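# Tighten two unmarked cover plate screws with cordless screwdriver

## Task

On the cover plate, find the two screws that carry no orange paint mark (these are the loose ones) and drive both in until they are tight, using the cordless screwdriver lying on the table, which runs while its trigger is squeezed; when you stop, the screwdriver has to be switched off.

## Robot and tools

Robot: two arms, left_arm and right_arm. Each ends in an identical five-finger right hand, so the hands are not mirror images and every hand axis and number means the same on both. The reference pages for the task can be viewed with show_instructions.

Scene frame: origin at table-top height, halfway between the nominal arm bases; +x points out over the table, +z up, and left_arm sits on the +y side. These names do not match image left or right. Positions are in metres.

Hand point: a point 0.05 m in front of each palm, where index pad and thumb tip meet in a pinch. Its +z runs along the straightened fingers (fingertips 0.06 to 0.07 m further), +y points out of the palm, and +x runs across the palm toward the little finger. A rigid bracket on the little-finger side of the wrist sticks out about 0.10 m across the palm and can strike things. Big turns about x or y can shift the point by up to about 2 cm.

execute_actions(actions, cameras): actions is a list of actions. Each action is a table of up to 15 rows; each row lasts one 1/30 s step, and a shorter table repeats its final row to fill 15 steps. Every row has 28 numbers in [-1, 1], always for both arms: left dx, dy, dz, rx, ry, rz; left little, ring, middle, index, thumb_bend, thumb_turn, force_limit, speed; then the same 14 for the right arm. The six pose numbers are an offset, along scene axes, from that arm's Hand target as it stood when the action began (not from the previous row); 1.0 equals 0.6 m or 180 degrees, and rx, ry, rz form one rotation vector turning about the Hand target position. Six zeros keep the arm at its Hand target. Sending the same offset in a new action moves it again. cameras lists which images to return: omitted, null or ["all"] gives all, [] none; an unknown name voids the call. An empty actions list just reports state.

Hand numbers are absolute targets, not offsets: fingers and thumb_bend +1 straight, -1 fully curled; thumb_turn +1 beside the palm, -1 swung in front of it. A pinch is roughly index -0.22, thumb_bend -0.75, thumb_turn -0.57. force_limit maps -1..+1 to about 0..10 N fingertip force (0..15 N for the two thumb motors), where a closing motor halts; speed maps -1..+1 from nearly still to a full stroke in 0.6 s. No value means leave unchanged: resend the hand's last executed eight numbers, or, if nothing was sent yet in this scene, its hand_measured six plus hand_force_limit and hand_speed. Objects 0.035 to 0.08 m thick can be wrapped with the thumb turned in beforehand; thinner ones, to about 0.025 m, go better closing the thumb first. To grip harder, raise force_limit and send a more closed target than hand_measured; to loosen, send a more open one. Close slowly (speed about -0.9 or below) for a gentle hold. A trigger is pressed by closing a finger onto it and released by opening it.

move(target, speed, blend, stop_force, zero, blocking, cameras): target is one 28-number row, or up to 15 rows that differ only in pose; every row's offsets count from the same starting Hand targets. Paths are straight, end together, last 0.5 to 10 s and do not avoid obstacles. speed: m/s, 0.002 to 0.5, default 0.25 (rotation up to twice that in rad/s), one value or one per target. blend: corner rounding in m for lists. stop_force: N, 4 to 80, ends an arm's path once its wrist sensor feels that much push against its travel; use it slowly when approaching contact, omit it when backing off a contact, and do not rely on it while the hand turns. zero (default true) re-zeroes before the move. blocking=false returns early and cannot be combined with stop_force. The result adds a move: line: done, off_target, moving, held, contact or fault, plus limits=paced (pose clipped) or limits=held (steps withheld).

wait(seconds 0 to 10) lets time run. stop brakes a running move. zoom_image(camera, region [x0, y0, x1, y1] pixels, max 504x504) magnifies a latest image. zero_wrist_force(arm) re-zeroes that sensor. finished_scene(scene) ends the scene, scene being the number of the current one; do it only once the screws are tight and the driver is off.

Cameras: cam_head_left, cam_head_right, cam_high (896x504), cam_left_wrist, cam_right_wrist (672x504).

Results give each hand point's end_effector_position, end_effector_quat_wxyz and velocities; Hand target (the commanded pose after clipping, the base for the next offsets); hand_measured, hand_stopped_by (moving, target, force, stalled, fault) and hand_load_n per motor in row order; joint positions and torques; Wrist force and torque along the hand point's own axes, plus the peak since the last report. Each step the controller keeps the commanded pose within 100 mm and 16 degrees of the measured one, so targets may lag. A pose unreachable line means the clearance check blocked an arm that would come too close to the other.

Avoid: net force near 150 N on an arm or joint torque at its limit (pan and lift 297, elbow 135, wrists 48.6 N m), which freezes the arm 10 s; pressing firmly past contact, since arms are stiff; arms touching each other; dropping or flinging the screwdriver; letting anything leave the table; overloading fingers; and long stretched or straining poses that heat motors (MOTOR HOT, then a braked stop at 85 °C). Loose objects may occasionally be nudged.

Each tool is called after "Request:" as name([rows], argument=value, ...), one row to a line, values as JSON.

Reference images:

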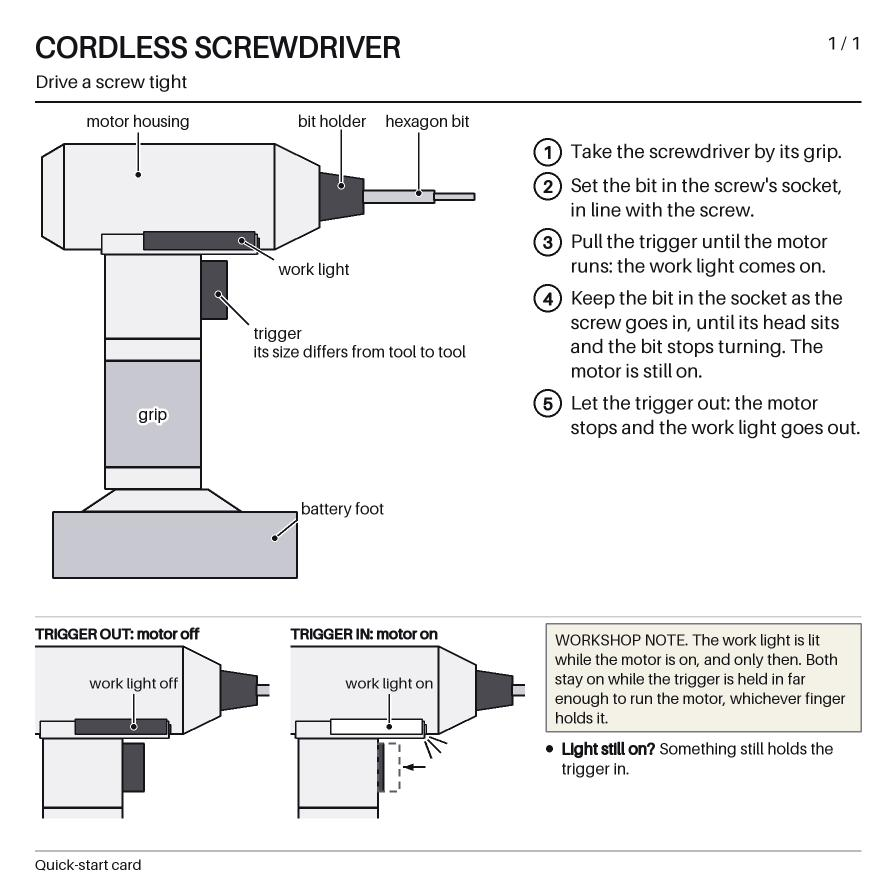

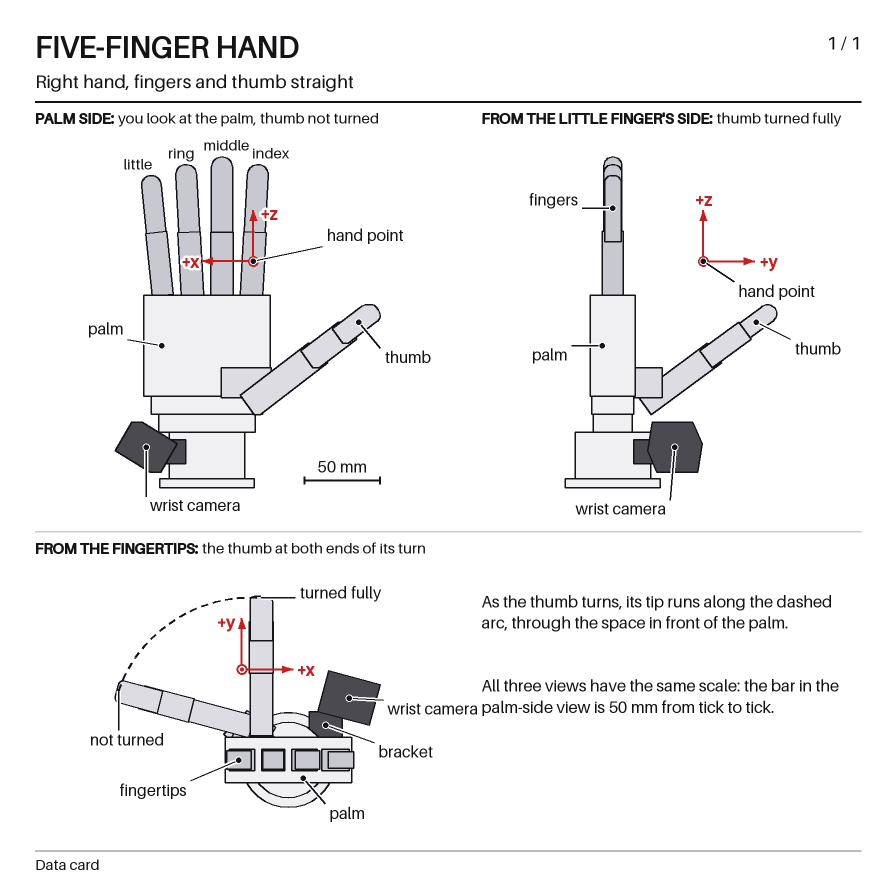

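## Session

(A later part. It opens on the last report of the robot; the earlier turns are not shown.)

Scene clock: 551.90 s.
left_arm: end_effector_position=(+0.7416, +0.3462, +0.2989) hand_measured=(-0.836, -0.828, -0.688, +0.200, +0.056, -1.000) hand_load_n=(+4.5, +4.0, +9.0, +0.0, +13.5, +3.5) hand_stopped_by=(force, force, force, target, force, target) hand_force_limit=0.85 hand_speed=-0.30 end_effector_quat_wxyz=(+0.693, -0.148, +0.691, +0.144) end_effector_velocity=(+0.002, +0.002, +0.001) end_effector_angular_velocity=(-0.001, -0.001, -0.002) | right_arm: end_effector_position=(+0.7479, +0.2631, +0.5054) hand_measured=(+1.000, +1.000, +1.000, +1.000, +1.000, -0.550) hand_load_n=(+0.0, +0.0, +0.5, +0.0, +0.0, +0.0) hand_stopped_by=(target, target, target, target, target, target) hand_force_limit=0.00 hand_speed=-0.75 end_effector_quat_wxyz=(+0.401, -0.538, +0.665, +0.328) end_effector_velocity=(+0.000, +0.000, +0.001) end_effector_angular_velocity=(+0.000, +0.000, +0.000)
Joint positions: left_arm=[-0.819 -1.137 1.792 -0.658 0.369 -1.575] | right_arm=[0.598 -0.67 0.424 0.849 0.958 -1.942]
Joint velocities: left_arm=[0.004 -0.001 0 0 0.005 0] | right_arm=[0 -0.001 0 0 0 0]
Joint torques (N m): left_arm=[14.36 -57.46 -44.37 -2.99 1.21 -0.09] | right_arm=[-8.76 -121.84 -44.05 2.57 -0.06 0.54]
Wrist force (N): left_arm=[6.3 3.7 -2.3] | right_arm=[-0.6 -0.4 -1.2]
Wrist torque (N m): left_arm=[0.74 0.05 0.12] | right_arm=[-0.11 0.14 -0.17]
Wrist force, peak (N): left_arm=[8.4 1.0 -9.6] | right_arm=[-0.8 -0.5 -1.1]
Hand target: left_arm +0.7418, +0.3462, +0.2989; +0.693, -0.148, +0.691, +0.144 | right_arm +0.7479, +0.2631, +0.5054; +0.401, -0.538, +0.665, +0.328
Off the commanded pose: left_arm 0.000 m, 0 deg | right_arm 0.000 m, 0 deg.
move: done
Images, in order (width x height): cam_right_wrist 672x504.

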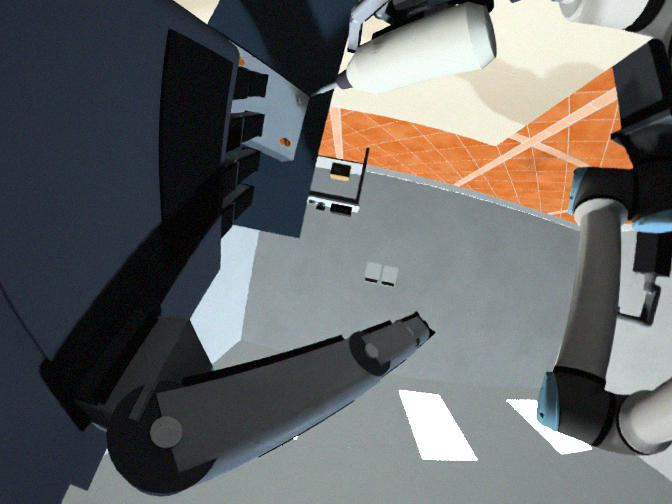

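Request:
move(target=[0.0225,0.0189,0,0,0,0,-0.97,-0.97,-0.97,-0.99,-0.97,-1,0.85,-0.7,0,0,0,0,0,0,1,1,1,1,1,-0.55,0.0,-0.75], speed=0.03, cameras=[])

Request:
move(target=[0.005,0.0042,0,0,0,0,-0.97,-0.97,-0.97,-0.99,-0.97,-1,0.85,-0.7,0,0,0,0,0,0,1,1,1,1,1,-0.55,0.0,-0.75], speed=0.004, stop_force=4, cameras=["cam_right_wrist"])

Request:
zoom_image(camera="cam_right_wrist", region=[290, 85, 320, 107])

Scene clock: 554.77 s.
left_arm: end_effector_position=(+0.7553, +0.3576, +0.2989) hand_measured=(-0.836, -0.828, -0.688, -0.630, +0.056, -1.000) hand_load_n=(+4.5, +4.0, +6.0, +10.0, +13.5, +3.0) hand_stopped_by=(force, force, force, force, force, target) hand_force_limit=0.85 hand_speed=-0.70 end_effector_quat_wxyz=(+0.693, -0.148, +0.691, +0.144) end_effector_velocity=(+0.000, +0.000, +0.000) end_effector_angular_velocity=(+0.000, +0.000, +0.000) | right_arm: end_effector_position=(+0.7479, +0.2631, +0.5054) hand_measured=(+1.000, +1.000, +1.000, +1.000, +1.000, -0.550) hand_load_n=(+0.0, +0.0, +0.0, +0.0, +0.0, -0.5) hand_stopped_by=(target, target, target, target, target, target) hand_force_limit=0.00 hand_speed=-0.75 end_effector_quat_wxyz=(+0.401, -0.538, +0.665, +0.328) end_effector_velocity=(+0.000, +0.000, -0.002) end_effector_angular_velocity=(-0.002, +0.003, +0.000)
Joint positions: left_arm=[-0.795 -1.128 1.779 -0.653 0.394 -1.575] | right_arm=[0.598 -0.67 0.424 0.849 0.958 -1.942]
Joint velocities: left_arm=[0.001 0 0 -0.001 0 0.001] | right_arm=[0 0.001 0 0.002 0 0]
Joint torques (N m): left_arm=[-14.05 -86.84 -26.36 -4.41 -2.15 -2.42] | right_arm=[-7.79 -120.99 -44.21 2.71 -0.22 0.52]
Wrist force (N): left_arm=[6.5 4.0 -2.2] | right_arm=[-0.6 -0.6 -0.8]
Wrist torque (N m): left_arm=[0.78 0.01 0.13] | right_arm=[-0.17 0.12 -0.18]
Wrist force, peak (N): left_arm=[6.9 3.9 -2.7] | right_arm=[-1.2 -0.7 -1.0]
Hand target: left_arm +0.7553, +0.3575, +0.2989; +0.693, -0.148, +0.691, +0.144 | right_arm +0.7479, +0.2631, +0.5054; +0.401, -0.538, +0.665, +0.328
Off the commanded pose: left_arm 0.000 m, 0 deg | right_arm 0.000 m, 0 deg.
move: done
No camera images: "cameras" was empty.

Scene clock: 556.30 s.
left_arm: end_effector_position=(+0.7567, +0.3587, +0.2990) hand_measured=(-0.836, -0.828, -0.688, -0.630, +0.056, -1.000) hand_load_n=(+5.0, +4.0, +6.0, +10.0, +14.0, +2.5) hand_stopped_by=(force, force, force, force, force, target) hand_force_limit=0.85 hand_speed=-0.70 end_effector_quat_wxyz=(+0.693, -0.148, +0.691, +0.144) end_effector_velocity=(+0.000, -0.001, +0.000) end_effector_angular_velocity=(+0.002, +0.001, -0.001) | right_arm: end_effector_position=(+0.7479, +0.2631, +0.5054) hand_measured=(+1.000, +1.000, +1.000, +1.000, +1.000, -0.550) hand_load_n=(+0.0, +0.0, +0.0, +0.0, +0.0, +0.0) hand_stopped_by=(target, target, target, target, target, target) hand_force_limit=0.00 hand_speed=-0.75 end_effector_quat_wxyz=(+0.401, -0.538, +0.665, +0.328) end_effector_velocity=(+0.000, +0.000, -0.002) end_effector_angular_velocity=(-0.002, +0.002, +0.000)
Joint positions: left_arm=[-0.792 -1.128 1.778 -0.652 0.397 -1.575] | right_arm=[0.598 -0.67 0.424 0.849 0.958 -1.942]
Joint velocities: left_arm=[-0.001 0 0 0 0 0.001] | right_arm=[0 0.001 0 0.001 0 0]
Joint torques (N m): left_arm=[-12.56 -86.1 -25.45 -4.55 -2.03 -2.6] | right_arm=[-6.84 -120.9 -44 2.67 -0.11 0.68]
Wrist force (N): left_arm=[6.2 3.3 -4.9] | right_arm=[-0.7 -0.5 -0.9]
Wrist torque (N m): left_arm=[0.85 -0.09 0.17] | right_arm=[-0.15 0.14 -0.18]
Wrist force, peak (N): left_arm=[8.0 0.9 -10.6] | right_arm=[-1.2 -0.8 -0.9]
Hand target: left_arm +0.7567, +0.3588, +0.2990; +0.693, -0.148, +0.691, +0.144 | right_arm +0.7479, +0.2631, +0.5054; +0.401, -0.538, +0.665, +0.328
Off the commanded pose: left_arm 0.002 m, 0 deg | right_arm 0.000 m, 0 deg.
move: contact (left_arm)
Images, in order (width x height): cam_right_wrist 672x504.

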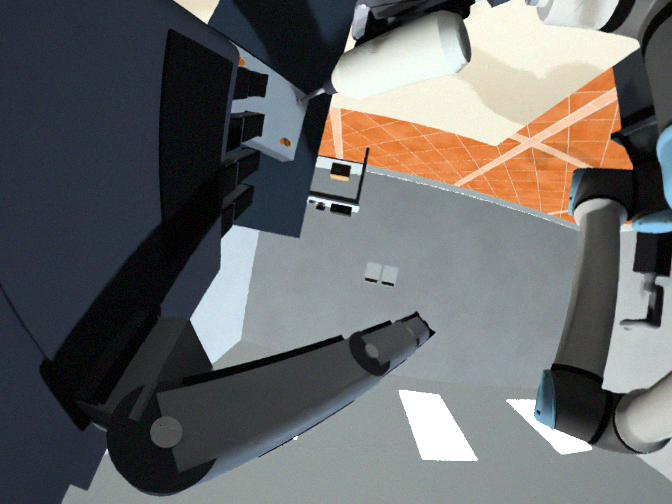

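Scaled by 16.800 from the camera's 672x504 image, which has a finer 960x720 frame.

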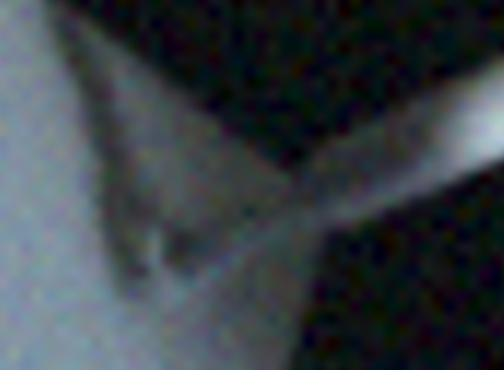

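Request:
zoom_image(camera="cam_right_wrist", region=[320, 0, 480, 100])

Scaled by 3.150 from the camera's 672x504 image, which has a finer 960x720 frame.

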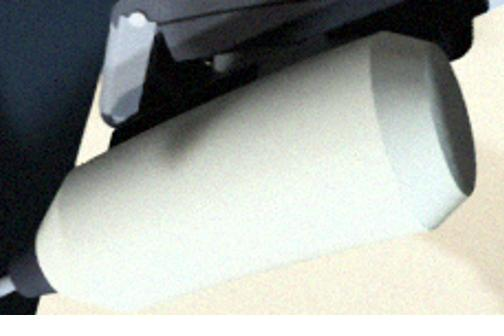

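Request:
move(target=[0,0,0,0,0,0,-0.97,-0.97,-0.97,-0.4,-0.97,-1,1,-0.1,0,0,0,0,0,0,1,1,1,1,1,-0.55,0.0,-0.75], cameras=[])

Request:
move(target=[0,0,0,0,0,0,-0.97,-0.97,-0.97,-1,-0.97,-1,1,-0.1,0,0,0,0,0,0,1,1,1,1,1,-0.55,0.0,-0.75], cameras=["cam_right_wrist"])

Request:
zoom_image(camera="cam_right_wrist", region=[280, 0, 490, 140])

Scene clock: 557.23 s.
left_arm: end_effector_position=(+0.7567, +0.3588, +0.2990) hand_measured=(-0.836, -0.828, -0.688, -0.400, +0.056, -1.000) hand_load_n=(+5.0, +4.0, +8.5, +0.0, +13.5, +3.0) hand_stopped_by=(force, force, force, target, force, target) hand_force_limit=1.00 hand_speed=-0.10 end_effector_quat_wxyz=(+0.693, -0.148, +0.691, +0.144) end_effector_velocity=(+0.000, +0.000, +0.000) end_effector_angular_velocity=(+0.000, +0.000, +0.000) | right_arm: end_effector_position=(+0.7479, +0.2631, +0.5054) hand_measured=(+1.000, +1.000, +1.000, +1.000, +1.000, -0.550) hand_load_n=(+0.0, +0.0, +0.0, +0.0, +0.0, +0.0) hand_stopped_by=(target, target, target, target, target, target) hand_force_limit=0.00 hand_speed=-0.75 end_effector_quat_wxyz=(+0.401, -0.538, +0.665, +0.328) end_effector_velocity=(+0.000, +0.000, +0.000) end_effector_angular_velocity=(+0.000, +0.000, +0.000)
Joint positions: left_arm=[-0.792 -1.128 1.778 -0.652 0.397 -1.575] | right_arm=[0.598 -0.67 0.424 0.849 0.958 -1.942]
Joint velocities: left_arm=[0 -0.001 0 0 0 0] | right_arm=[0 0 0 0 0 0]
Joint torques (N m): left_arm=[-12.09 -85.83 -28.31 -4.05 -1.95 -2.45] | right_arm=[-5.98 -120.48 -44.13 2.7 -0.18 0.49]
Wrist force (N): left_arm=[5.6 3.5 -4.6] | right_arm=[-0.5 -0.7 -0.8]
Wrist torque (N m): left_arm=[0.77 -0.04 0.12] | right_arm=[-0.18 0.11 -0.17]
Wrist force, peak (N): left_arm=[6.5 3.4 -5.0] | right_arm=[-1.1 -0.2 -1.1]
Hand target: left_arm +0.7567, +0.3588, +0.2990; +0.693, -0.148, +0.691, +0.144 | right_arm +0.7479, +0.2631, +0.5054; +0.401, -0.538, +0.665, +0.328
Off the commanded pose: left_arm 0.000 m, 0 deg | right_arm 0.000 m, 0 deg.
move: done
No camera images: "cameras" was empty.

Scene clock: 557.93 s.
left_arm: end_effector_position=(+0.7567, +0.3587, +0.2990) hand_measured=(-0.836, -0.828, -0.688, -0.790, +0.056, -1.000) hand_load_n=(+4.5, +4.0, +7.0, +14.0, +13.5, +3.0) hand_stopped_by=(force, force, force, force, force, target) hand_force_limit=1.00 hand_speed=-0.10 end_effector_quat_wxyz=(+0.693, -0.148, +0.691, +0.144) end_effector_velocity=(+0.000, +0.000, +0.000) end_effector_angular_velocity=(+0.000, +0.000, +0.000) | right_arm: end_effector_position=(+0.7479, +0.2631, +0.5054) hand_measured=(+1.000, +1.000, +1.000, +1.000, +1.000, -0.550) hand_load_n=(+0.0, +0.0, +0.0, +0.0, +0.0, +0.0) hand_stopped_by=(target, target, target, target, target, target) hand_force_limit=0.00 hand_speed=-0.75 end_effector_quat_wxyz=(+0.401, -0.538, +0.665, +0.328) end_effector_velocity=(+0.000, +0.000, -0.001) end_effector_angular_velocity=(-0.002, +0.002, +0.000)
Joint positions: left_arm=[-0.792 -1.128 1.778 -0.652 0.397 -1.575] | right_arm=[0.598 -0.67 0.424 0.849 0.958 -1.942]
Joint velocities: left_arm=[0 0 0 0 0 0] | right_arm=[0 0.001 0 0.002 0 0]
Joint torques (N m): left_arm=[-5.9 -83.67 -30.29 -3.8 -1.26 -2.16] | right_arm=[-5.97 -120.61 -44.19 2.48 0.03 0.6]
Wrist force (N): left_arm=[4.8 3.4 -4.4] | right_arm=[-0.5 -0.7 -0.8]
Wrist torque (N m): left_arm=[0.73 -0.28 0.18] | right_arm=[-0.18 0.11 -0.17]
Wrist force, peak (N): left_arm=[6.5 3.3 -5.3] | right_arm=[-1.0 -0.7 -1.0]
Hand target: left_arm +0.7567, +0.3588, +0.2990; +0.693, -0.148, +0.691, +0.144 | right_arm +0.7479, +0.2631, +0.5054; +0.401, -0.538, +0.665, +0.328
Off the commanded pose: left_arm 0.000 m, 0 deg | right_arm 0.000 m, 0 deg.
move: done
Images, in order (width x height): cam_right_wrist 672x504.

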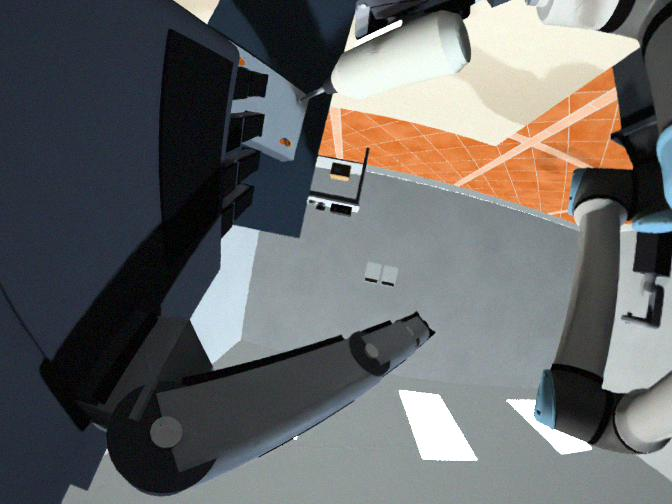

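Scaled by 2.400 from the camera's 672x504 image, which has a finer 960x720 frame.

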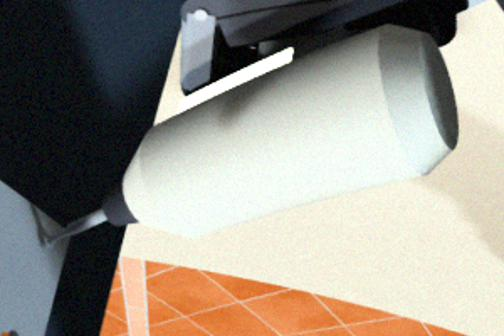

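Request:
move([
  [0.0005,0.0004,0,0,0,0,-0.97,-0.97,-0.97,-1,-0.97,-1,1,-0.1,0,0,0,0,0,0,1,1,1,1,1,-0.55,0.0,-0.75],
  [0.00104,-0.00024,0,0,0,0,-0.97,-0.97,-0.97,-1,-0.97,-1,1,-0.1,0,0,0,0,0,0,1,1,1,1,1,-0.55,0.0,-0.75],
  [0.0005,0.0004,0.00083,0,0,0,-0.97,-0.97,-0.97,-1,-0.97,-1,1,-0.1,0,0,0,0,0,0,1,1,1,1,1,-0.55,0.0,-0.75],
  [-0.00004,0.00104,0,0,0,0,-0.97,-0.97,-0.97,-1,-0.97,-1,1,-0.1,0,0,0,0,0,0,1,1,1,1,1,-0.55,0.0,-0.75],
  [0.0005,0.0004,-0.00083,0,0,0,-0.97,-0.97,-0.97,-1,-0.97,-1,1,-0.1,0,0,0,0,0,0,1,1,1,1,1,-0.55,0.0,-0.75],
  [0.0005,0.0004,0,0,0,0,-0.97,-0.97,-0.97,-1,-0.97,-1,1,-0.1,0,0,0,0,0,0,1,1,1,1,1,-0.55,0.0,-0.75],
], speed=0.002, cameras=[])

Scene clock: 560.17 s.
left_arm: end_effector_position=(+0.7571, +0.3590, +0.2989) hand_measured=(-0.836, -0.828, -0.688, -0.790, +0.056, -1.000) hand_load_n=(+5.0, +3.5, +6.5, +13.0, +14.0, +1.5) hand_stopped_by=(force, force, force, force, force, target) hand_force_limit=1.00 hand_speed=-0.10 end_effector_quat_wxyz=(+0.693, -0.148, +0.691, +0.144) end_effector_velocity=(+0.000, +0.000, +0.000) end_effector_angular_velocity=(+0.000, +0.000, +0.000) | right_arm: end_effector_position=(+0.7479, +0.2631, +0.5054) hand_measured=(+1.000, +1.000, +1.000, +1.000, +1.000, -0.550) hand_load_n=(+0.0, +0.0, +0.0, +0.0, +0.0, +0.0) hand_stopped_by=(target, target, target, target, target, target) hand_force_limit=0.00 hand_speed=-0.75 end_effector_quat_wxyz=(+0.401, -0.538, +0.665, +0.328) end_effector_velocity=(+0.000, +0.000, -0.002) end_effector_angular_velocity=(-0.002, +0.002, +0.000)
Joint positions: left_arm=[-0.791 -1.127 1.778 -0.652 0.397 -1.575] | right_arm=[0.598 -0.67 0.424 0.849 0.958 -1.942]
Joint velocities: left_arm=[0 0 0 0 0 0.001] | right_arm=[0 0.002 0 0.001 0 0]
Joint torques (N m): left_arm=[-11.18 -84.73 -51.18 1.51 -1.07 -2.22] | right_arm=[-5.19 -120.52 -44.03 2.51 0.02 0.37]
Wrist force (N): left_arm=[5.3 4.6 -7.0] | right_arm=[-0.7 -0.5 -0.5]
Wrist torque (N m): left_arm=[0.59 -0.29 0.12] | right_arm=[-0.17 0.13 -0.19]
Wrist force, peak (N): left_arm=[8.6 1.5 -13.9] | right_arm=[-0.9 -0.6 -1.1]
Hand target: left_arm +0.7570, +0.3590, +0.2990; +0.693, -0.148, +0.691, +0.144 | right_arm +0.7479, +0.2631, +0.5054; +0.401, -0.538, +0.665, +0.328
Off the commanded pose: left_arm 0.000 m, 0 deg | right_arm 0.000 m, 0 deg.
move: done
No camera images: "cameras" was empty.

Request:
execute_actions(actions=[], cameras=["cam_right_wrist"])

Request:
zoom_image(camera="cam_right_wrist", region=[290, 85, 320, 107])

Scene clock: 560.23 s.
left_arm: end_effector_position=(+0.7571, +0.3590, +0.2989) hand_measured=(-0.836, -0.828, -0.688, -0.790, +0.056, -1.000) hand_load_n=(+5.0, +3.5, +7.0, +13.0, +14.0, +1.0) hand_stopped_by=(force, force, force, force, force, target) hand_force_limit=1.00 hand_speed=-0.10 end_effector_quat_wxyz=(+0.693, -0.148, +0.691, +0.144) end_effector_velocity=(+0.000, -0.001, +0.000) end_effector_angular_velocity=(-0.001, -0.001, -0.001) | right_arm: end_effector_position=(+0.7479, +0.2631, +0.5054) hand_measured=(+1.000, +1.000, +1.000, +1.000, +1.000, -0.550) hand_load_n=(+0.0, +0.0, +0.0, +0.0, +0.0, +0.0) hand_stopped_by=(target, target, target, target, target, target) hand_force_limit=0.00 hand_speed=-0.75 end_effector_quat_wxyz=(+0.401, -0.538, +0.665, +0.328) end_effector_velocity=(-0.001, +0.000, +0.003) end_effector_angular_velocity=(+0.001, -0.002, +0.000)
Joint positions: left_arm=[-0.791 -1.127 1.778 -0.652 0.397 -1.575] | right_arm=[0.598 -0.67 0.424 0.849 0.958 -1.942]
Joint velocities: left_arm=[-0.001 0 0 0 0 0] | right_arm=[0 -0.003 0 0.001 0 0]
Joint torques (N m): left_arm=[-14.28 -87.3 -50.57 1.94 -1.34 -3.24] | right_arm=[-5.92 -120.6 -43.88 2.78 -0.07 0.42]
Wrist force (N): left_arm=[5.8 4.3 -8.4] | right_arm=[-0.7 -0.3 -0.8]
Wrist torque (N m): left_arm=[0.62 -0.26 0.11] | right_arm=[-0.12 0.14 -0.19]
Wrist force, peak (N): left_arm=[5.8 4.3 -8.4] | right_arm=[-0.6 -0.4 -1.1]
Hand target: left_arm +0.7570, +0.3590, +0.2990; +0.693, -0.148, +0.691, +0.144 | right_arm +0.7479, +0.2631, +0.5054; +0.401, -0.538, +0.665, +0.328
Off the commanded pose: left_arm 0.000 m, 0 deg | right_arm 0.000 m, 0 deg.
Images, in order (width x height): cam_right_wrist 672x504.

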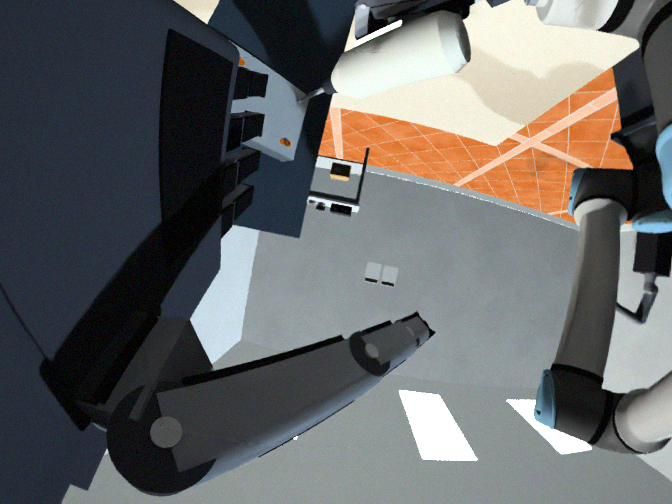

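Scaled by 16.800 from the camera's 672x504 image, which has a finer 960x720 frame.

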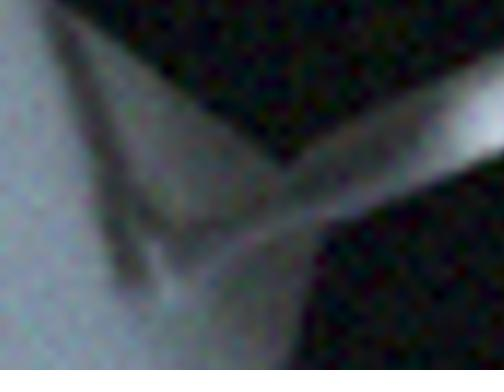

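Request:
move(target=[0.00064,-0.00077,0,0,0,0,-0.97,-0.97,-0.97,-1,-0.97,-1,1,-0.1,0,0,0,0,0,0,1,1,1,1,1,-0.55,0.0,-0.75], speed=0.002, cameras=[])

Request:
move(target=[0,0,0.001,0,0,0,-0.97,-0.97,-0.97,-1,-0.97,-1,1,-0.1,0,0,0,0,0,0,1,1,1,1,1,-0.55,0.0,-0.75], speed=0.002, cameras=[])

Request:
move(target=[-0.00064,0.00077,0,0,0,0,-0.97,-0.97,-0.97,-1,-0.97,-1,1,-0.1,0,0,0,0,0,0,1,1,1,1,1,-0.55,0.0,-0.75], speed=0.002, cameras=[])

Request:
move(target=[-0.00064,0.00077,0,0,0,0,-0.97,-0.97,-0.97,-1,-0.97,-1,1,-0.1,0,0,0,0,0,0,1,1,1,1,1,-0.55,0.0,-0.75], speed=0.002, cameras=[])

Request:
move(target=[0,0,-0.001,0,0,0,-0.97,-0.97,-0.97,-1,-0.97,-1,1,-0.1,0,0,0,0,0,0,1,1,1,1,1,-0.55,0.0,-0.75], speed=0.002, cameras=["cam_right_wrist"])

Request:
zoom_image(camera="cam_right_wrist", region=[290, 85, 320, 107])

Scene clock: 561.47 s.
left_arm: end_effector_position=(+0.7574, +0.3585, +0.2990) hand_measured=(-0.836, -0.828, -0.688, -0.790, +0.056, -1.000) hand_load_n=(+4.5, +4.0, +7.0, +13.5, +14.0, +1.5) hand_stopped_by=(force, force, force, force, force, target) hand_force_limit=1.00 hand_speed=-0.10 end_effector_quat_wxyz=(+0.693, -0.148, +0.691, +0.144) end_effector_velocity=(+0.000, +0.001, +0.001) end_effector_angular_velocity=(+0.000, +0.000, +0.001) | right_arm: end_effector_position=(+0.7479, +0.2631, +0.5054) hand_measured=(+1.000, +1.000, +1.000, +1.000, +1.000, -0.550) hand_load_n=(+0.0, +0.0, +0.0, +0.0, +0.0, +0.0) hand_stopped_by=(target, target, target, target, target, target) hand_force_limit=0.00 hand_speed=-0.75 end_effector_quat_wxyz=(+0.401, -0.538, +0.665, +0.328) end_effector_velocity=(+0.000, +0.000, +0.002) end_effector_angular_velocity=(+0.001, -0.002, +0.000)
Joint positions: left_arm=[-0.792 -1.127 1.776 -0.652 0.397 -1.575] | right_arm=[0.598 -0.67 0.424 0.849 0.958 -1.942]
Joint velocities: left_arm=[0.001 -0.001 0 0 0 0.001] | right_arm=[0 -0.002 0 -0.001 0 0]
Joint torques (N m): left_arm=[-8.11 -51.26 -51.32 1.27 -0.39 -2.52] | right_arm=[-4.55 -120.05 -43.96 2.4 -0.34 0.53]
Wrist force (N): left_arm=[5.8 5.7 -8.7] | right_arm=[-0.6 -0.4 -1.0]
Wrist torque (N m): left_arm=[0.60 -0.29 0.12] | right_arm=[-0.13 0.13 -0.18]
Wrist force, peak (N): left_arm=[6.4 4.6 -11.1] | right_arm=[-0.8 -0.7 -1.3]
Hand target: left_arm +0.7574, +0.3585, +0.2990; +0.693, -0.148, +0.691, +0.144 | right_arm +0.7479, +0.2631, +0.5054; +0.401, -0.538, +0.665, +0.328
Off the commanded pose: left_arm 0.000 m, 0 deg | right_arm 0.000 m, 0 deg.
move: done
No camera images: "cameras" was empty.

Scene clock: 562.17 s.
left_arm: end_effector_position=(+0.7574, +0.3585, +0.2996) hand_measured=(-0.836, -0.828, -0.688, -0.790, +0.056, -1.000) hand_load_n=(+4.0, +3.5, +7.0, +14.0, +13.5, +1.5) hand_stopped_by=(force, force, force, force, force, target) hand_force_limit=1.00 hand_speed=-0.10 end_effector_quat_wxyz=(+0.693, -0.148, +0.691, +0.144) end_effector_velocity=(+0.000, -0.002, +0.000) end_effector_angular_velocity=(+0.000, +0.000, -0.002) | right_arm: end_effector_position=(+0.7479, +0.2631, +0.5054) hand_measured=(+1.000, +1.000, +1.000, +1.000, +1.000, -0.550) hand_load_n=(+0.0, +0.0, +0.0, +0.0, +0.0, +0.0) hand_stopped_by=(target, target, target, target, target, target) hand_force_limit=0.00 hand_speed=-0.75 end_effector_quat_wxyz=(+0.401, -0.538, +0.665, +0.328) end_effector_velocity=(+0.000, +0.000, +0.000) end_effector_angular_velocity=(+0.000, +0.000, +0.000)
Joint positions: left_arm=[-0.792 -1.127 1.776 -0.651 0.397 -1.575] | right_arm=[0.598 -0.67 0.424 0.849 0.958 -1.942]
Joint velocities: left_arm=[-0.002 0 0 0 0 0] | right_arm=[0 0 0 0 0 0]
Joint torques (N m): left_arm=[7.7 -87.8 -50.96 1.06 0.56 -2.15] | right_arm=[-5.68 -119.72 -43.77 2.52 -0.17 0.54]
Wrist force (N): left_arm=[8.6 3.5 -12.6] | right_arm=[-0.7 -0.3 -0.7]
Wrist torque (N m): left_arm=[0.84 -0.19 0.13] | right_arm=[-0.13 0.13 -0.18]
Wrist force, peak (N): left_arm=[9.1 2.5 -15.3] | right_arm=[-1.3 -0.9 -0.7]
Hand target: left_arm +0.7574, +0.3585, +0.2996; +0.693, -0.148, +0.691, +0.144 | right_arm +0.7479, +0.2631, +0.5054; +0.401, -0.538, +0.665, +0.328
Off the commanded pose: left_arm 0.000 m, 0 deg | right_arm 0.000 m, 0 deg.
move: done
No camera images: "cameras" was empty.

Scene clock: 562.87 s.
left_arm: end_effector_position=(+0.7570, +0.3590, +0.2996) hand_measured=(-0.836, -0.828, -0.688, -0.790, +0.056, -1.000) hand_load_n=(+4.0, +3.0, +7.0, +13.5, +14.0, +1.5) hand_stopped_by=(force, force, force, force, force, target) hand_force_limit=1.00 hand_speed=-0.10 end_effector_quat_wxyz=(+0.693, -0.148, +0.691, +0.144) end_effector_velocity=(+0.000, -0.001, +0.000) end_effector_angular_velocity=(-0.001, -0.001, +0.000) | right_arm: end_effector_position=(+0.7479, +0.2631, +0.5054) hand_measured=(+1.000, +1.000, +1.000, +1.000, +1.000, -0.550) hand_load_n=(+0.0, +0.0, +0.0, +0.0, +0.0, -0.5) hand_stopped_by=(target, target, target, target, target, target) hand_force_limit=0.00 hand_speed=-0.75 end_effector_quat_wxyz=(+0.401, -0.538, +0.665, +0.328) end_effector_velocity=(+0.000, +0.000, +0.001) end_effector_angular_velocity=(+0.001, -0.002, +0.000)
Joint positions: left_arm=[-0.791 -1.128 1.777 -0.651 0.397 -1.575] | right_arm=[0.598 -0.67 0.424 0.849 0.958 -1.942]
Joint velocities: left_arm=[-0.001 0 0 0 -0.001 -0.001] | right_arm=[0 -0.001 0 -0.001 0 0]
Joint torques (N m): left_arm=[7.07 -83.23 -28.47 -5.21 1.65 -1.82] | right_arm=[-3.5 -120.08 -43.82 2.44 -0.29 0.44]
Wrist force (N): left_arm=[7.3 2.3 -11.8] | right_arm=[-0.7 -0.6 -0.9]
Wrist torque (N m): left_arm=[0.75 -0.05 0.09] | right_arm=[-0.17 0.15 -0.19]
Wrist force, peak (N): left_arm=[10.0 1.8 -17.0] | right_arm=[-1.0 -0.6 -1.0]
Hand target: left_arm +0.7570, +0.3590, +0.2996; +0.693, -0.148, +0.691, +0.144 | right_arm +0.7479, +0.2631, +0.5054; +0.401, -0.538, +0.665, +0.328
Off the commanded pose: left_arm 0.000 m, 0 deg | right_arm 0.000 m, 0 deg.
move: done
No camera images: "cameras" was empty.

Scene clock: 563.57 s.
left_arm: end_effector_position=(+0.7566, +0.3595, +0.2996) hand_measured=(-0.836, -0.828, -0.688, -0.790, +0.056, -1.000) hand_load_n=(+3.5, +3.0, +7.0, +13.0, +14.0, +1.5) hand_stopped_by=(force, force, force, force, force, target) hand_force_limit=1.00 hand_speed=-0.10 end_effector_quat_wxyz=(+0.693, -0.148, +0.691, +0.144) end_effector_velocity=(+0.000, +0.001, +0.000) end_effector_angular_velocity=(-0.001, +0.000, +0.001) | right_arm: end_effector_position=(+0.7479, +0.2631, +0.5054) hand_measured=(+1.000, +1.000, +1.000, +1.000, +1.000, -0.550) hand_load_n=(+0.0, +0.0, +0.0, +0.5, +0.0, +0.0) hand_stopped_by=(target, target, target, target, target, target) hand_force_limit=0.00 hand_speed=-0.75 end_effector_quat_wxyz=(+0.401, -0.538, +0.665, +0.328) end_effector_velocity=(+0.001, +0.000, -0.001) end_effector_angular_velocity=(+0.000, +0.000, +0.000)
Joint positions: left_arm=[-0.791 -1.129 1.778 -0.652 0.397 -1.575] | right_arm=[0.598 -0.67 0.424 0.849 0.958 -1.942]
Joint velocities: left_arm=[0.001 0 0 0 0 -0.001] | right_arm=[0 0.001 0 -0.001 0 0]
Joint torques (N m): left_arm=[9.68 -85.51 -28.93 -4.67 1.36 -2.63] | right_arm=[-4.73 -120.42 -44.18 2.46 -0.03 0.64]
Wrist force (N): left_arm=[9.0 0.8 -14.3] | right_arm=[-0.9 -0.6 -1.1]
Wrist torque (N m): left_arm=[0.81 -0.17 0.15] | right_arm=[-0.14 0.18 -0.20]
Wrist force, peak (N): left_arm=[9.0 1.1 -15.5] | right_arm=[-0.8 -0.8 -1.1]
Hand target: left_arm +0.7567, +0.3595, +0.2996; +0.693, -0.148, +0.691, +0.144 | right_arm +0.7479, +0.2631, +0.5054; +0.401, -0.538, +0.665, +0.328
Off the commanded pose: left_arm 0.000 m, 0 deg | right_arm 0.000 m, 0 deg.
move: done
No camera images: "cameras" was empty.

Scene clock: 564.27 s.
left_arm: end_effector_position=(+0.7567, +0.3595, +0.2990) hand_measured=(-0.836, -0.828, -0.688, -0.790, +0.056, -1.000) hand_load_n=(+4.5, +3.5, +7.0, +13.0, +14.0, +1.5) hand_stopped_by=(force, force, force, force, force, target) hand_force_limit=1.00 hand_speed=-0.10 end_effector_quat_wxyz=(+0.693, -0.148, +0.691, +0.144) end_effector_velocity=(+0.000, +0.000, +0.000) end_effector_angular_velocity=(-0.001, -0.001, +0.000) | right_arm: end_effector_position=(+0.7479, +0.2631, +0.5054) hand_measured=(+1.000, +1.000, +1.000, +1.000, +1.000, -0.550) hand_load_n=(+0.0, +0.0, +0.0, +0.0, +0.0, +0.0) hand_stopped_by=(target, target, target, target, target, target) hand_force_limit=0.00 hand_speed=-0.75 end_effector_quat_wxyz=(+0.401, -0.538, +0.665, +0.328) end_effector_velocity=(-0.001, +0.000, +0.002) end_effector_angular_velocity=(+0.001, -0.001, +0.000)
Joint positions: left_arm=[-0.791 -1.128 1.779 -0.653 0.397 -1.575] | right_arm=[0.598 -0.67 0.424 0.849 0.958 -1.942]
Joint velocities: left_arm=[-0.001 0 0 0 0 0] | right_arm=[0 -0.002 0 0 0 0]
Joint torques (N m): left_arm=[1.95 -49.41 -26.14 -4.08 0.59 -3.01] | right_arm=[-4.17 -119.6 -43.87 2.45 -0.01 0.66]
Wrist force (N): left_arm=[4.4 3.4 -8.2] | right_arm=[-1.0 -0.6 -0.8]
Wrist torque (N m): left_arm=[0.70 -0.31 0.15] | right_arm=[-0.17 0.18 -0.20]
Wrist force, peak (N): left_arm=[9.4 1.1 -14.9] | right_arm=[-1.0 -0.3 -1.2]
Hand target: left_arm +0.7567, +0.3595, +0.2990; +0.693, -0.148, +0.691, +0.144 | right_arm +0.7479, +0.2631, +0.5054; +0.401, -0.538, +0.665, +0.328
Off the commanded pose: left_arm 0.000 m, 0 deg | right_arm 0.000 m, 0 deg.
move: done
Images, in order (width x height): cam_right_wrist 672x504.

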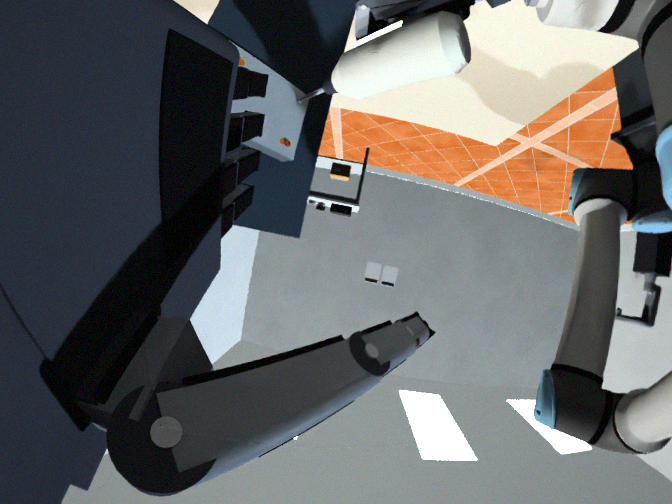

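Scaled by 16.800 from the camera's 672x504 image, which has a finer 960x720 frame.

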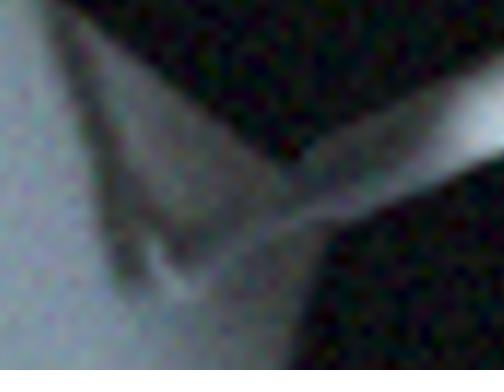

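Request:
move([
  [-0.00533,-0.0045,0,0,0,0,-0.97,-0.97,-0.97,-1,-0.97,-1,1,-0.1,0,0,0,0,0,0,1,1,1,1,1,-0.55,0.0,-0.75],
  [-0.01283,0.00443,0,0,0,0,-0.97,-0.97,-0.97,-1,-0.97,-1,1,-0.1,0,0,0,0,0,0,1,1,1,1,1,-0.55,0.0,-0.75],
  [-0.00593,0.01022,0,0,0,0,-0.97,-0.97,-0.97,-1,-0.97,-1,1,-0.1,0,0,0,0,0,0,1,1,1,1,1,-0.55,0.0,-0.75],
], speed=0.015, cameras=[])

Request:
move(target=[0.0064,-0.00766,0,0,0,0,-0.97,-0.97,-0.97,-1,-0.97,-1,1,-0.1,0,0,0,0,0,0,1,1,1,1,1,-0.55,0.0,-0.75], speed=0.004, stop_force=4, cameras=["cam_right_wrist"])

Request:
zoom_image(camera="cam_right_wrist", region=[290, 85, 320, 107])

Scene clock: 566.20 s.
left_arm: end_effector_position=(+0.7532, +0.3657, +0.2990) hand_measured=(-0.836, -0.828, -0.688, -0.790, +0.056, -1.000) hand_load_n=(+2.0, +2.5, +7.0, +14.0, +13.5, +3.0) hand_stopped_by=(force, force, force, force, force, target) hand_force_limit=1.00 hand_speed=-0.10 end_effector_quat_wxyz=(+0.693, -0.148, +0.691, +0.144) end_effector_velocity=(+0.000, -0.001, +0.000) end_effector_angular_velocity=(+0.000, +0.000, +0.000) | right_arm: end_effector_position=(+0.7479, +0.2631, +0.5054) hand_measured=(+1.000, +1.000, +1.000, +1.000, +1.000, -0.550) hand_load_n=(+0.0, +0.0, +0.0, +0.0, +0.0, +0.0) hand_stopped_by=(target, target, target, target, target, target) hand_force_limit=0.00 hand_speed=-0.75 end_effector_quat_wxyz=(+0.401, -0.538, +0.665, +0.328) end_effector_velocity=(+0.001, +0.000, -0.001) end_effector_angular_velocity=(+0.000, -0.001, -0.001)
Joint positions: left_arm=[-0.788 -1.136 1.792 -0.658 0.401 -1.575] | right_arm=[0.598 -0.67 0.424 0.849 0.958 -1.942]
Joint velocities: left_arm=[-0.001 0 0 -0.001 -0.001 0] | right_arm=[0 0.001 0 -0.002 0 0]
Joint torques (N m): left_arm=[-8.22 -57.09 -47.01 1.94 -0.34 -0.5] | right_arm=[-2.95 -119.78 -44.22 2.63 -0.09 0.51]
Wrist force (N): left_arm=[6.7 3.4 -1.8] | right_arm=[-0.8 -0.7 -0.7]
Wrist torque (N m): left_arm=[0.67 -0.02 0.13] | right_arm=[-0.19 0.15 -0.20]
Wrist force, peak (N): left_arm=[4.7 3.3 -7.7] | right_arm=[-1.3 -0.3 -1.0]
Hand target: left_arm +0.7531, +0.3656, +0.2990; +0.693, -0.148, +0.691, +0.144 | right_arm +0.7479, +0.2631, +0.5054; +0.401, -0.538, +0.665, +0.328
Off the commanded pose: left_arm 0.000 m, 0 deg | right_arm 0.000 m, 0 deg.
move: done
No camera images: "cameras" was empty.

Scene clock: 568.80 s.
left_arm: end_effector_position=(+0.7568, +0.3612, +0.2990) hand_measured=(-0.836, -0.828, -0.688, -0.790, +0.056, -1.000) hand_load_n=(+1.5, +3.0, +7.5, +17.5, +12.0, +3.0) hand_stopped_by=(force, force, force, force, force, target) hand_force_limit=1.00 hand_speed=-0.10 end_effector_quat_wxyz=(+0.693, -0.148, +0.691, +0.144) end_effector_velocity=(+0.000, +0.000, +0.000) end_effector_angular_velocity=(+0.002, +0.002, +0.000) | right_arm: end_effector_position=(+0.7479, +0.2631, +0.5054) hand_measured=(+1.000, +1.000, +1.000, +1.000, +1.000, -0.550) hand_load_n=(+0.0, +0.0, +0.5, +0.0, +0.0, +0.0) hand_stopped_by=(target, target, target, target, target, target) hand_force_limit=0.00 hand_speed=-0.75 end_effector_quat_wxyz=(+0.401, -0.538, +0.665, +0.328) end_effector_velocity=(+0.000, +0.000, -0.002) end_effector_angular_velocity=(-0.001, +0.001, +0.000)
Joint positions: left_arm=[-0.79 -1.129 1.78 -0.653 0.399 -1.575] | right_arm=[0.598 -0.67 0.424 0.849 0.958 -1.942]
Joint velocities: left_arm=[-0.001 0.001 0 0.001 -0.001 0.001] | right_arm=[0 0.002 0 0 0 0]
Joint torques (N m): left_arm=[-4.08 -89.5 -29.06 -4.65 1.21 2.83] | right_arm=[-1.72 -119.53 -43.89 2.46 -0.22 0.48]
Wrist force (N): left_arm=[7.9 5.8 -3.2] | right_arm=[-0.5 -0.5 -1.0]
Wrist torque (N m): left_arm=[0.51 0.12 0.02] | right_arm=[-0.14 0.11 -0.17]
Wrist force, peak (N): left_arm=[7.9 7.8 -3.3] | right_arm=[-1.0 -0.6 -1.2]
Hand target: left_arm +0.7568, +0.3612, +0.2990; +0.693, -0.148, +0.691, +0.144 | right_arm +0.7479, +0.2631, +0.5054; +0.401, -0.538, +0.665, +0.328
Off the commanded pose: left_arm 0.000 m, 0 deg | right_arm 0.000 m, 0 deg.
move: contact (left_arm)
Images, in order (width x height): cam_right_wrist 672x504.

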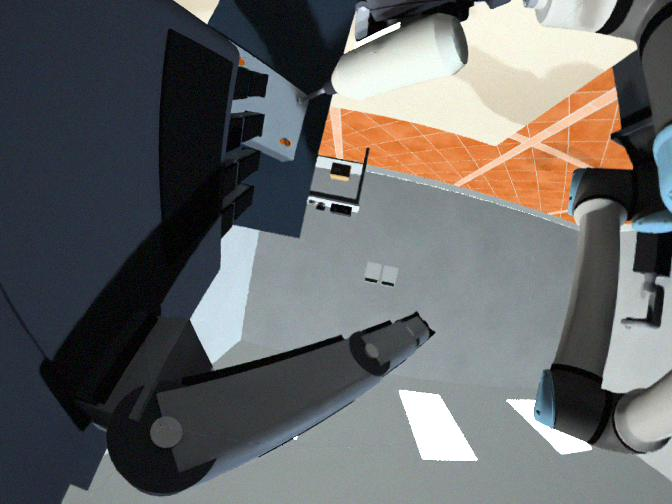

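Scaled by 16.800 from the camera's 672x504 image, which has a finer 960x720 frame.

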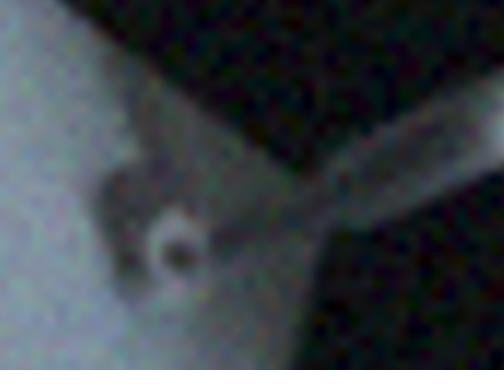

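Request:
move([
  [-0.0011,0.0013,0,0,0,0,-0.97,-0.97,-0.97,-1,-0.97,-1,1,-0.1,0,0,0,0,0,0,1,1,1,1,1,-0.55,0.0,-0.75],
  [-0.0075,-0.004,0,0,0,0,-0.97,-0.97,-0.97,-1,-0.97,-1,1,-0.1,0,0,0,0,0,0,1,1,1,1,1,-0.55,0.0,-0.75],
  [0.00327,-0.01683,0,0,0,0,-0.97,-0.97,-0.97,-1,-0.97,-1,1,-0.1,0,0,0,0,0,0,1,1,1,1,1,-0.55,0.0,-0.75],
  [0.00965,-0.0115,0,0,0,0,-0.97,-0.97,-0.97,-1,-0.97,-1,1,-0.1,0,0,0,0,0,0,1,1,1,1,1,-0.55,0.0,-0.75],
], speed=0.015, cameras=[])

Request:
move(target=[-0.0064,0.00766,0,0,0,0,-0.97,-0.97,-0.97,-1,-0.97,-1,1,-0.1,0,0,0,0,0,0,1,1,1,1,1,-0.55,0.0,-0.75], speed=0.004, stop_force=4, cameras=["cam_right_wrist"])

Request:
zoom_image(camera="cam_right_wrist", region=[290, 85, 320, 107])

Scene clock: 570.87 s.
left_arm: end_effector_position=(+0.7627, +0.3543, +0.2990) hand_measured=(-0.836, -0.828, -0.688, -0.790, +0.056, -1.000) hand_load_n=(+1.5, +2.5, +7.5, +16.5, +12.5, +3.0) hand_stopped_by=(force, force, force, force, force, target) hand_force_limit=1.00 hand_speed=-0.10 end_effector_quat_wxyz=(+0.693, -0.148, +0.691, +0.144) end_effector_velocity=(+0.000, -0.001, +0.000) end_effector_angular_velocity=(+0.000, +0.001, -0.001) | right_arm: end_effector_position=(+0.7479, +0.2631, +0.5054) hand_measured=(+1.000, +1.000, +1.000, +1.000, +1.000, -0.550) hand_load_n=(+0.0, +0.0, +0.0, +0.0, +0.0, +0.0) hand_stopped_by=(target, target, target, target, target, target) hand_force_limit=0.00 hand_speed=-0.75 end_effector_quat_wxyz=(+0.401, -0.538, +0.665, +0.328) end_effector_velocity=(+0.000, +0.000, +0.002) end_effector_angular_velocity=(+0.002, -0.002, +0.000)
Joint positions: left_arm=[-0.791 -1.117 1.762 -0.647 0.398 -1.575] | right_arm=[0.598 -0.67 0.424 0.849 0.958 -1.942]
Joint velocities: left_arm=[-0.001 0 0 0 0 0] | right_arm=[0 -0.002 0 -0.001 0 0]
Joint torques (N m): left_arm=[-9.8 -62.24 -43.85 1.43 -0.59 0.35] | right_arm=[-2.7 -118.16 -43.85 2.44 -0.17 0.32]
Wrist force (N): left_arm=[6.4 4.3 -2.6] | right_arm=[-0.7 -0.3 -0.9]
Wrist torque (N m): left_arm=[0.85 0.05 0.14] | right_arm=[-0.11 0.14 -0.18]
Wrist force, peak (N): left_arm=[7.9 6.7 -3.3] | right_arm=[-1.1 -0.7 -1.1]
Hand target: left_arm +0.7626, +0.3543, +0.2990; +0.693, -0.148, +0.691, +0.144 | right_arm +0.7479, +0.2631, +0.5054; +0.401, -0.538, +0.665, +0.328
Off the commanded pose: left_arm 0.000 m, 0 deg | right_arm 0.000 m, 0 deg.
move: done
No camera images: "cameras" was empty.

Scene clock: 572.97 s.
left_arm: end_effector_position=(+0.7587, +0.3589, +0.2990) hand_measured=(-0.836, -0.828, -0.688, -0.790, +0.056, -1.000) hand_load_n=(+0.0, +0.0, +7.0, +15.5, +13.5, +4.0) hand_stopped_by=(force, force, force, force, force, target) hand_force_limit=1.00 hand_speed=-0.10 end_effector_quat_wxyz=(+0.693, -0.148, +0.691, +0.144) end_effector_velocity=(+0.000, +0.000, +0.000) end_effector_angular_velocity=(-0.001, -0.001, +0.000) | right_arm: end_effector_position=(+0.7479, +0.2631, +0.5054) hand_measured=(+1.000, +1.000, +1.000, +1.000, +1.000, -0.550) hand_load_n=(+0.0, +0.0, +0.0, +0.0, +0.0, +0.0) hand_stopped_by=(target, target, target, target, target, target) hand_force_limit=0.00 hand_speed=-0.75 end_effector_quat_wxyz=(+0.401, -0.538, +0.665, +0.328) end_effector_velocity=(+0.000, +0.000, -0.001) end_effector_angular_velocity=(-0.001, +0.001, +0.000)
Joint positions: left_arm=[-0.79 -1.125 1.774 -0.651 0.399 -1.575] | right_arm=[0.598 -0.67 0.424 0.849 0.958 -1.942]
Joint velocities: left_arm=[0 0 0 -0.001 0 0] | right_arm=[0 0.001 0 0.001 0 0]
Joint torques (N m): left_arm=[7.35 -72.72 -40.9 -3.25 1.52 -2.28] | right_arm=[-1.47 -118.23 -43.89 2.48 -0.19 0.4]
Wrist force (N): left_arm=[9.0 3.2 -2.5] | right_arm=[-1.0 -0.3 -0.3]
Wrist torque (N m): left_arm=[0.92 0.31 0.12] | right_arm=[-0.15 0.17 -0.20]
Wrist force, peak (N): left_arm=[9.2 3.3 -2.4] | right_arm=[-0.9 -0.5 -1.3]
Hand target: left_arm +0.7587, +0.3589, +0.2990; +0.693, -0.148, +0.691, +0.144 | right_arm +0.7479, +0.2631, +0.5054; +0.401, -0.538, +0.665, +0.328
Off the commanded pose: left_arm 0.000 m, 0 deg | right_arm 0.000 m, 0 deg.
move: done
Images, in order (width x height): cam_right_wrist 672x504.

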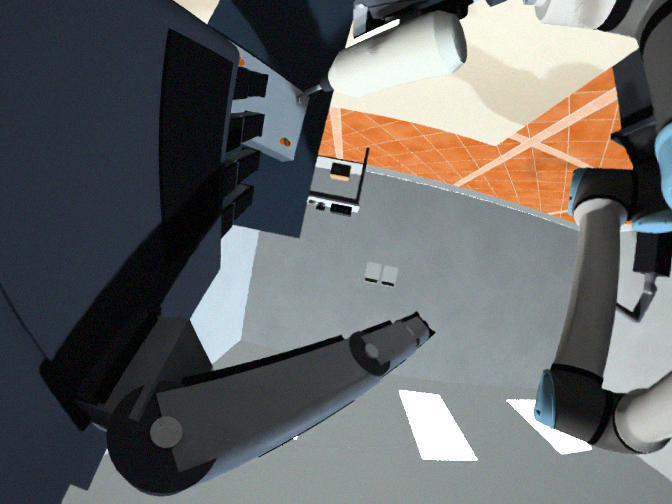

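Scaled by 16.800 from the camera's 672x504 image, which has a finer 960x720 frame.

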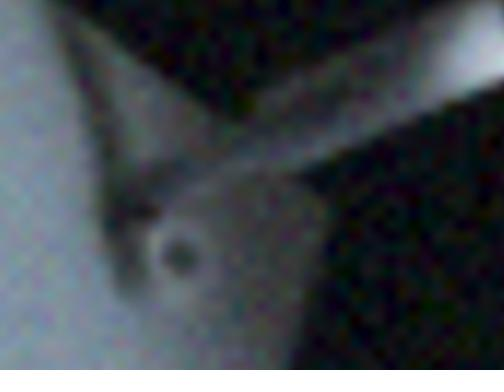

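Request:
move([
  [-0.01021,-0.00857,0,0,0,0,-0.97,-0.97,-0.97,-1,-0.97,-1,1,-0.1,0,0,0,0,0,0,1,1,1,1,1,-0.55,0.0,-0.75],
  [-0.01114,-0.00746,0.01,0,0,0,-0.97,-0.97,-0.97,-1,-0.97,-1,1,-0.1,0,0,0,0,0,0,1,1,1,1,1,-0.55,0.0,-0.75],
  [-0.00096,0.00115,0.01,0,0,0,-0.97,-0.97,-0.97,-1,-0.97,-1,1,-0.1,0,0,0,0,0,0,1,1,1,1,1,-0.55,0.0,-0.75],
], speed=0.012, cameras=["cam_right_wrist"])

Request:
move(target=[0,0,-0.012,0,0,0,-0.97,-0.97,-0.97,-1,-0.97,-1,1,-0.1,0,0,0,0,0,0,1,1,1,1,1,-0.55,0.0,-0.75], speed=0.004, stop_force=4, cameras=["cam_right_wrist"])

Request:
zoom_image(camera="cam_right_wrist", region=[290, 85, 320, 107])

Scene clock: 576.03 s.
left_arm: end_effector_position=(+0.7583, +0.3596, +0.3050) hand_measured=(-0.836, -0.828, -0.688, -0.790, +0.056, -1.000) hand_load_n=(+2.0, +2.0, +7.5, +14.0, +13.5, +3.0) hand_stopped_by=(force, force, force, force, force, target) hand_force_limit=1.00 hand_speed=-0.10 end_effector_quat_wxyz=(+0.693, -0.148, +0.691, +0.144) end_effector_velocity=(+0.000, +0.000, -0.001) end_effector_angular_velocity=(-0.001, +0.000, +0.000) | right_arm: end_effector_position=(+0.7479, +0.2631, +0.5054) hand_measured=(+1.000, +1.000, +1.000, +1.000, +1.000, -0.550) hand_load_n=(+0.0, +0.0, +0.0, +0.0, +0.0, +0.0) hand_stopped_by=(target, target, target, target, target, target) hand_force_limit=0.00 hand_speed=-0.75 end_effector_quat_wxyz=(+0.401, -0.538, +0.665, +0.328) end_effector_velocity=(+0.000, +0.000, -0.002) end_effector_angular_velocity=(-0.002, +0.002, +0.000)
Joint positions: left_arm=[-0.79 -1.132 1.772 -0.642 0.399 -1.575] | right_arm=[0.598 -0.67 0.424 0.849 0.958 -1.942]
Joint velocities: left_arm=[0.001 0.001 0 0 0 -0.001] | right_arm=[0 0.001 0 0.002 0 0]
Joint torques (N m): left_arm=[-10.96 -57.6 -44.2 1.68 -0.42 0.12] | right_arm=[-0.94 -118.48 -43.6 2.35 -0.21 0.53]
Wrist force (N): left_arm=[4.7 3.2 -2.3] | right_arm=[-0.6 -0.3 -0.8]
Wrist torque (N m): left_arm=[0.87 0.01 0.15] | right_arm=[-0.13 0.13 -0.17]
Wrist force, peak (N): left_arm=[9.5 2.5 -2.2] | right_arm=[-1.1 -0.8 -1.0]
Hand target: left_arm +0.7582, +0.3595, +0.3050; +0.693, -0.148, +0.691, +0.144 | right_arm +0.7479, +0.2631, +0.5054; +0.401, -0.538, +0.665, +0.328
Off the commanded pose: left_arm 0.000 m, 0 deg | right_arm 0.000 m, 0 deg.
move: done
Images, in order (width x height): cam_right_wrist 672x504.

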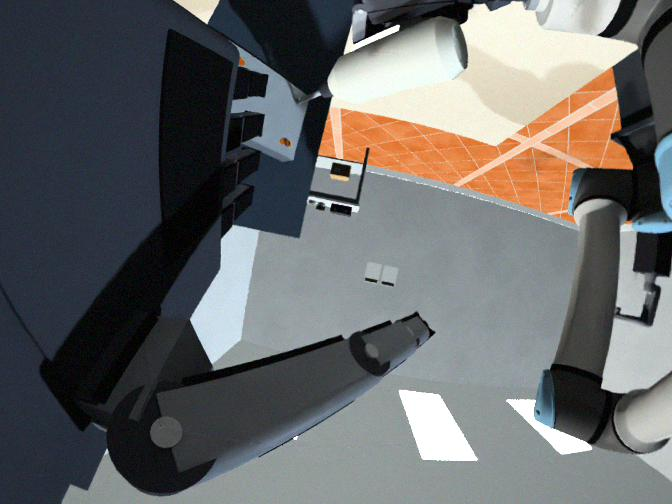

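Scene clock: 578.47 s.
left_arm: end_effector_position=(+0.7582, +0.3596, +0.2977) hand_measured=(-0.836, -0.828, -0.688, -0.790, +0.056, -1.000) hand_load_n=(+0.5, +1.0, +7.0, +13.5, +13.5, +3.0) hand_stopped_by=(force, force, force, force, force, target) hand_force_limit=1.00 hand_speed=-0.10 end_effector_quat_wxyz=(+0.693, -0.148, +0.691, +0.144) end_effector_velocity=(+0.000, +0.000, +0.000) end_effector_angular_velocity=(+0.001, +0.001, +0.000) | right_arm: end_effector_position=(+0.7479, +0.2631, +0.5054) hand_measured=(+1.000, +1.000, +1.000, +1.000, +1.000, -0.550) hand_load_n=(+0.0, +0.5, +0.0, +0.0, +0.0, +0.0) hand_stopped_by=(target, target, target, target, target, target) hand_force_limit=0.00 hand_speed=-0.75 end_effector_quat_wxyz=(+0.401, -0.538, +0.665, +0.328) end_effector_velocity=(+0.000, +0.000, -0.001) end_effector_angular_velocity=(-0.001, +0.001, +0.000)
Joint positions: left_arm=[-0.79 -1.125 1.777 -0.654 0.399 -1.575] | right_arm=[0.598 -0.67 0.424 0.849 0.958 -1.942]
Joint velocities: left_arm=[0 0 0 0 0 0] | right_arm=[0 0.001 0 0.001 0 0]
Joint torques (N m): left_arm=[-7.98 -62.95 -31.19 -0.61 -1.45 -1.81] | right_arm=[0.16 -117.95 -43.64 2.31 -0.18 0.45]
Wrist force (N): left_arm=[7.0 3.2 -1.8] | right_arm=[-0.7 -0.8 -0.9]
Wrist torque (N m): left_arm=[0.84 0.15 0.13] | right_arm=[-0.18 0.14 -0.19]
Wrist force, peak (N): left_arm=[7.8 3.0 -2.4] | right_arm=[-1.0 -0.6 -1.2]
Hand target: left_arm +0.7582, +0.3596, +0.2978; +0.693, -0.148, +0.691, +0.144 | right_arm +0.7479, +0.2631, +0.5054; +0.401, -0.538, +0.665, +0.328
Off the commanded pose: left_arm 0.000 m, 0 deg | right_arm 0.000 m, 0 deg.
move: done
Images, in order (width x height): cam_right_wrist 672x504.

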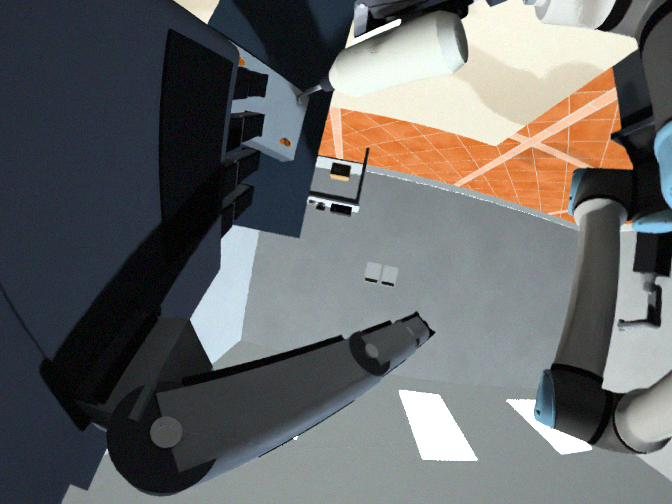

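Scaled by 16.800 from the camera's 672x504 image, which has a finer 960x720 frame.

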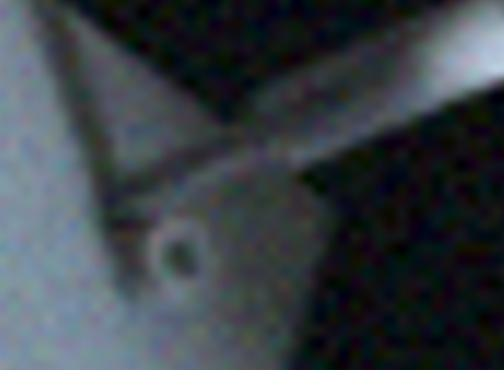

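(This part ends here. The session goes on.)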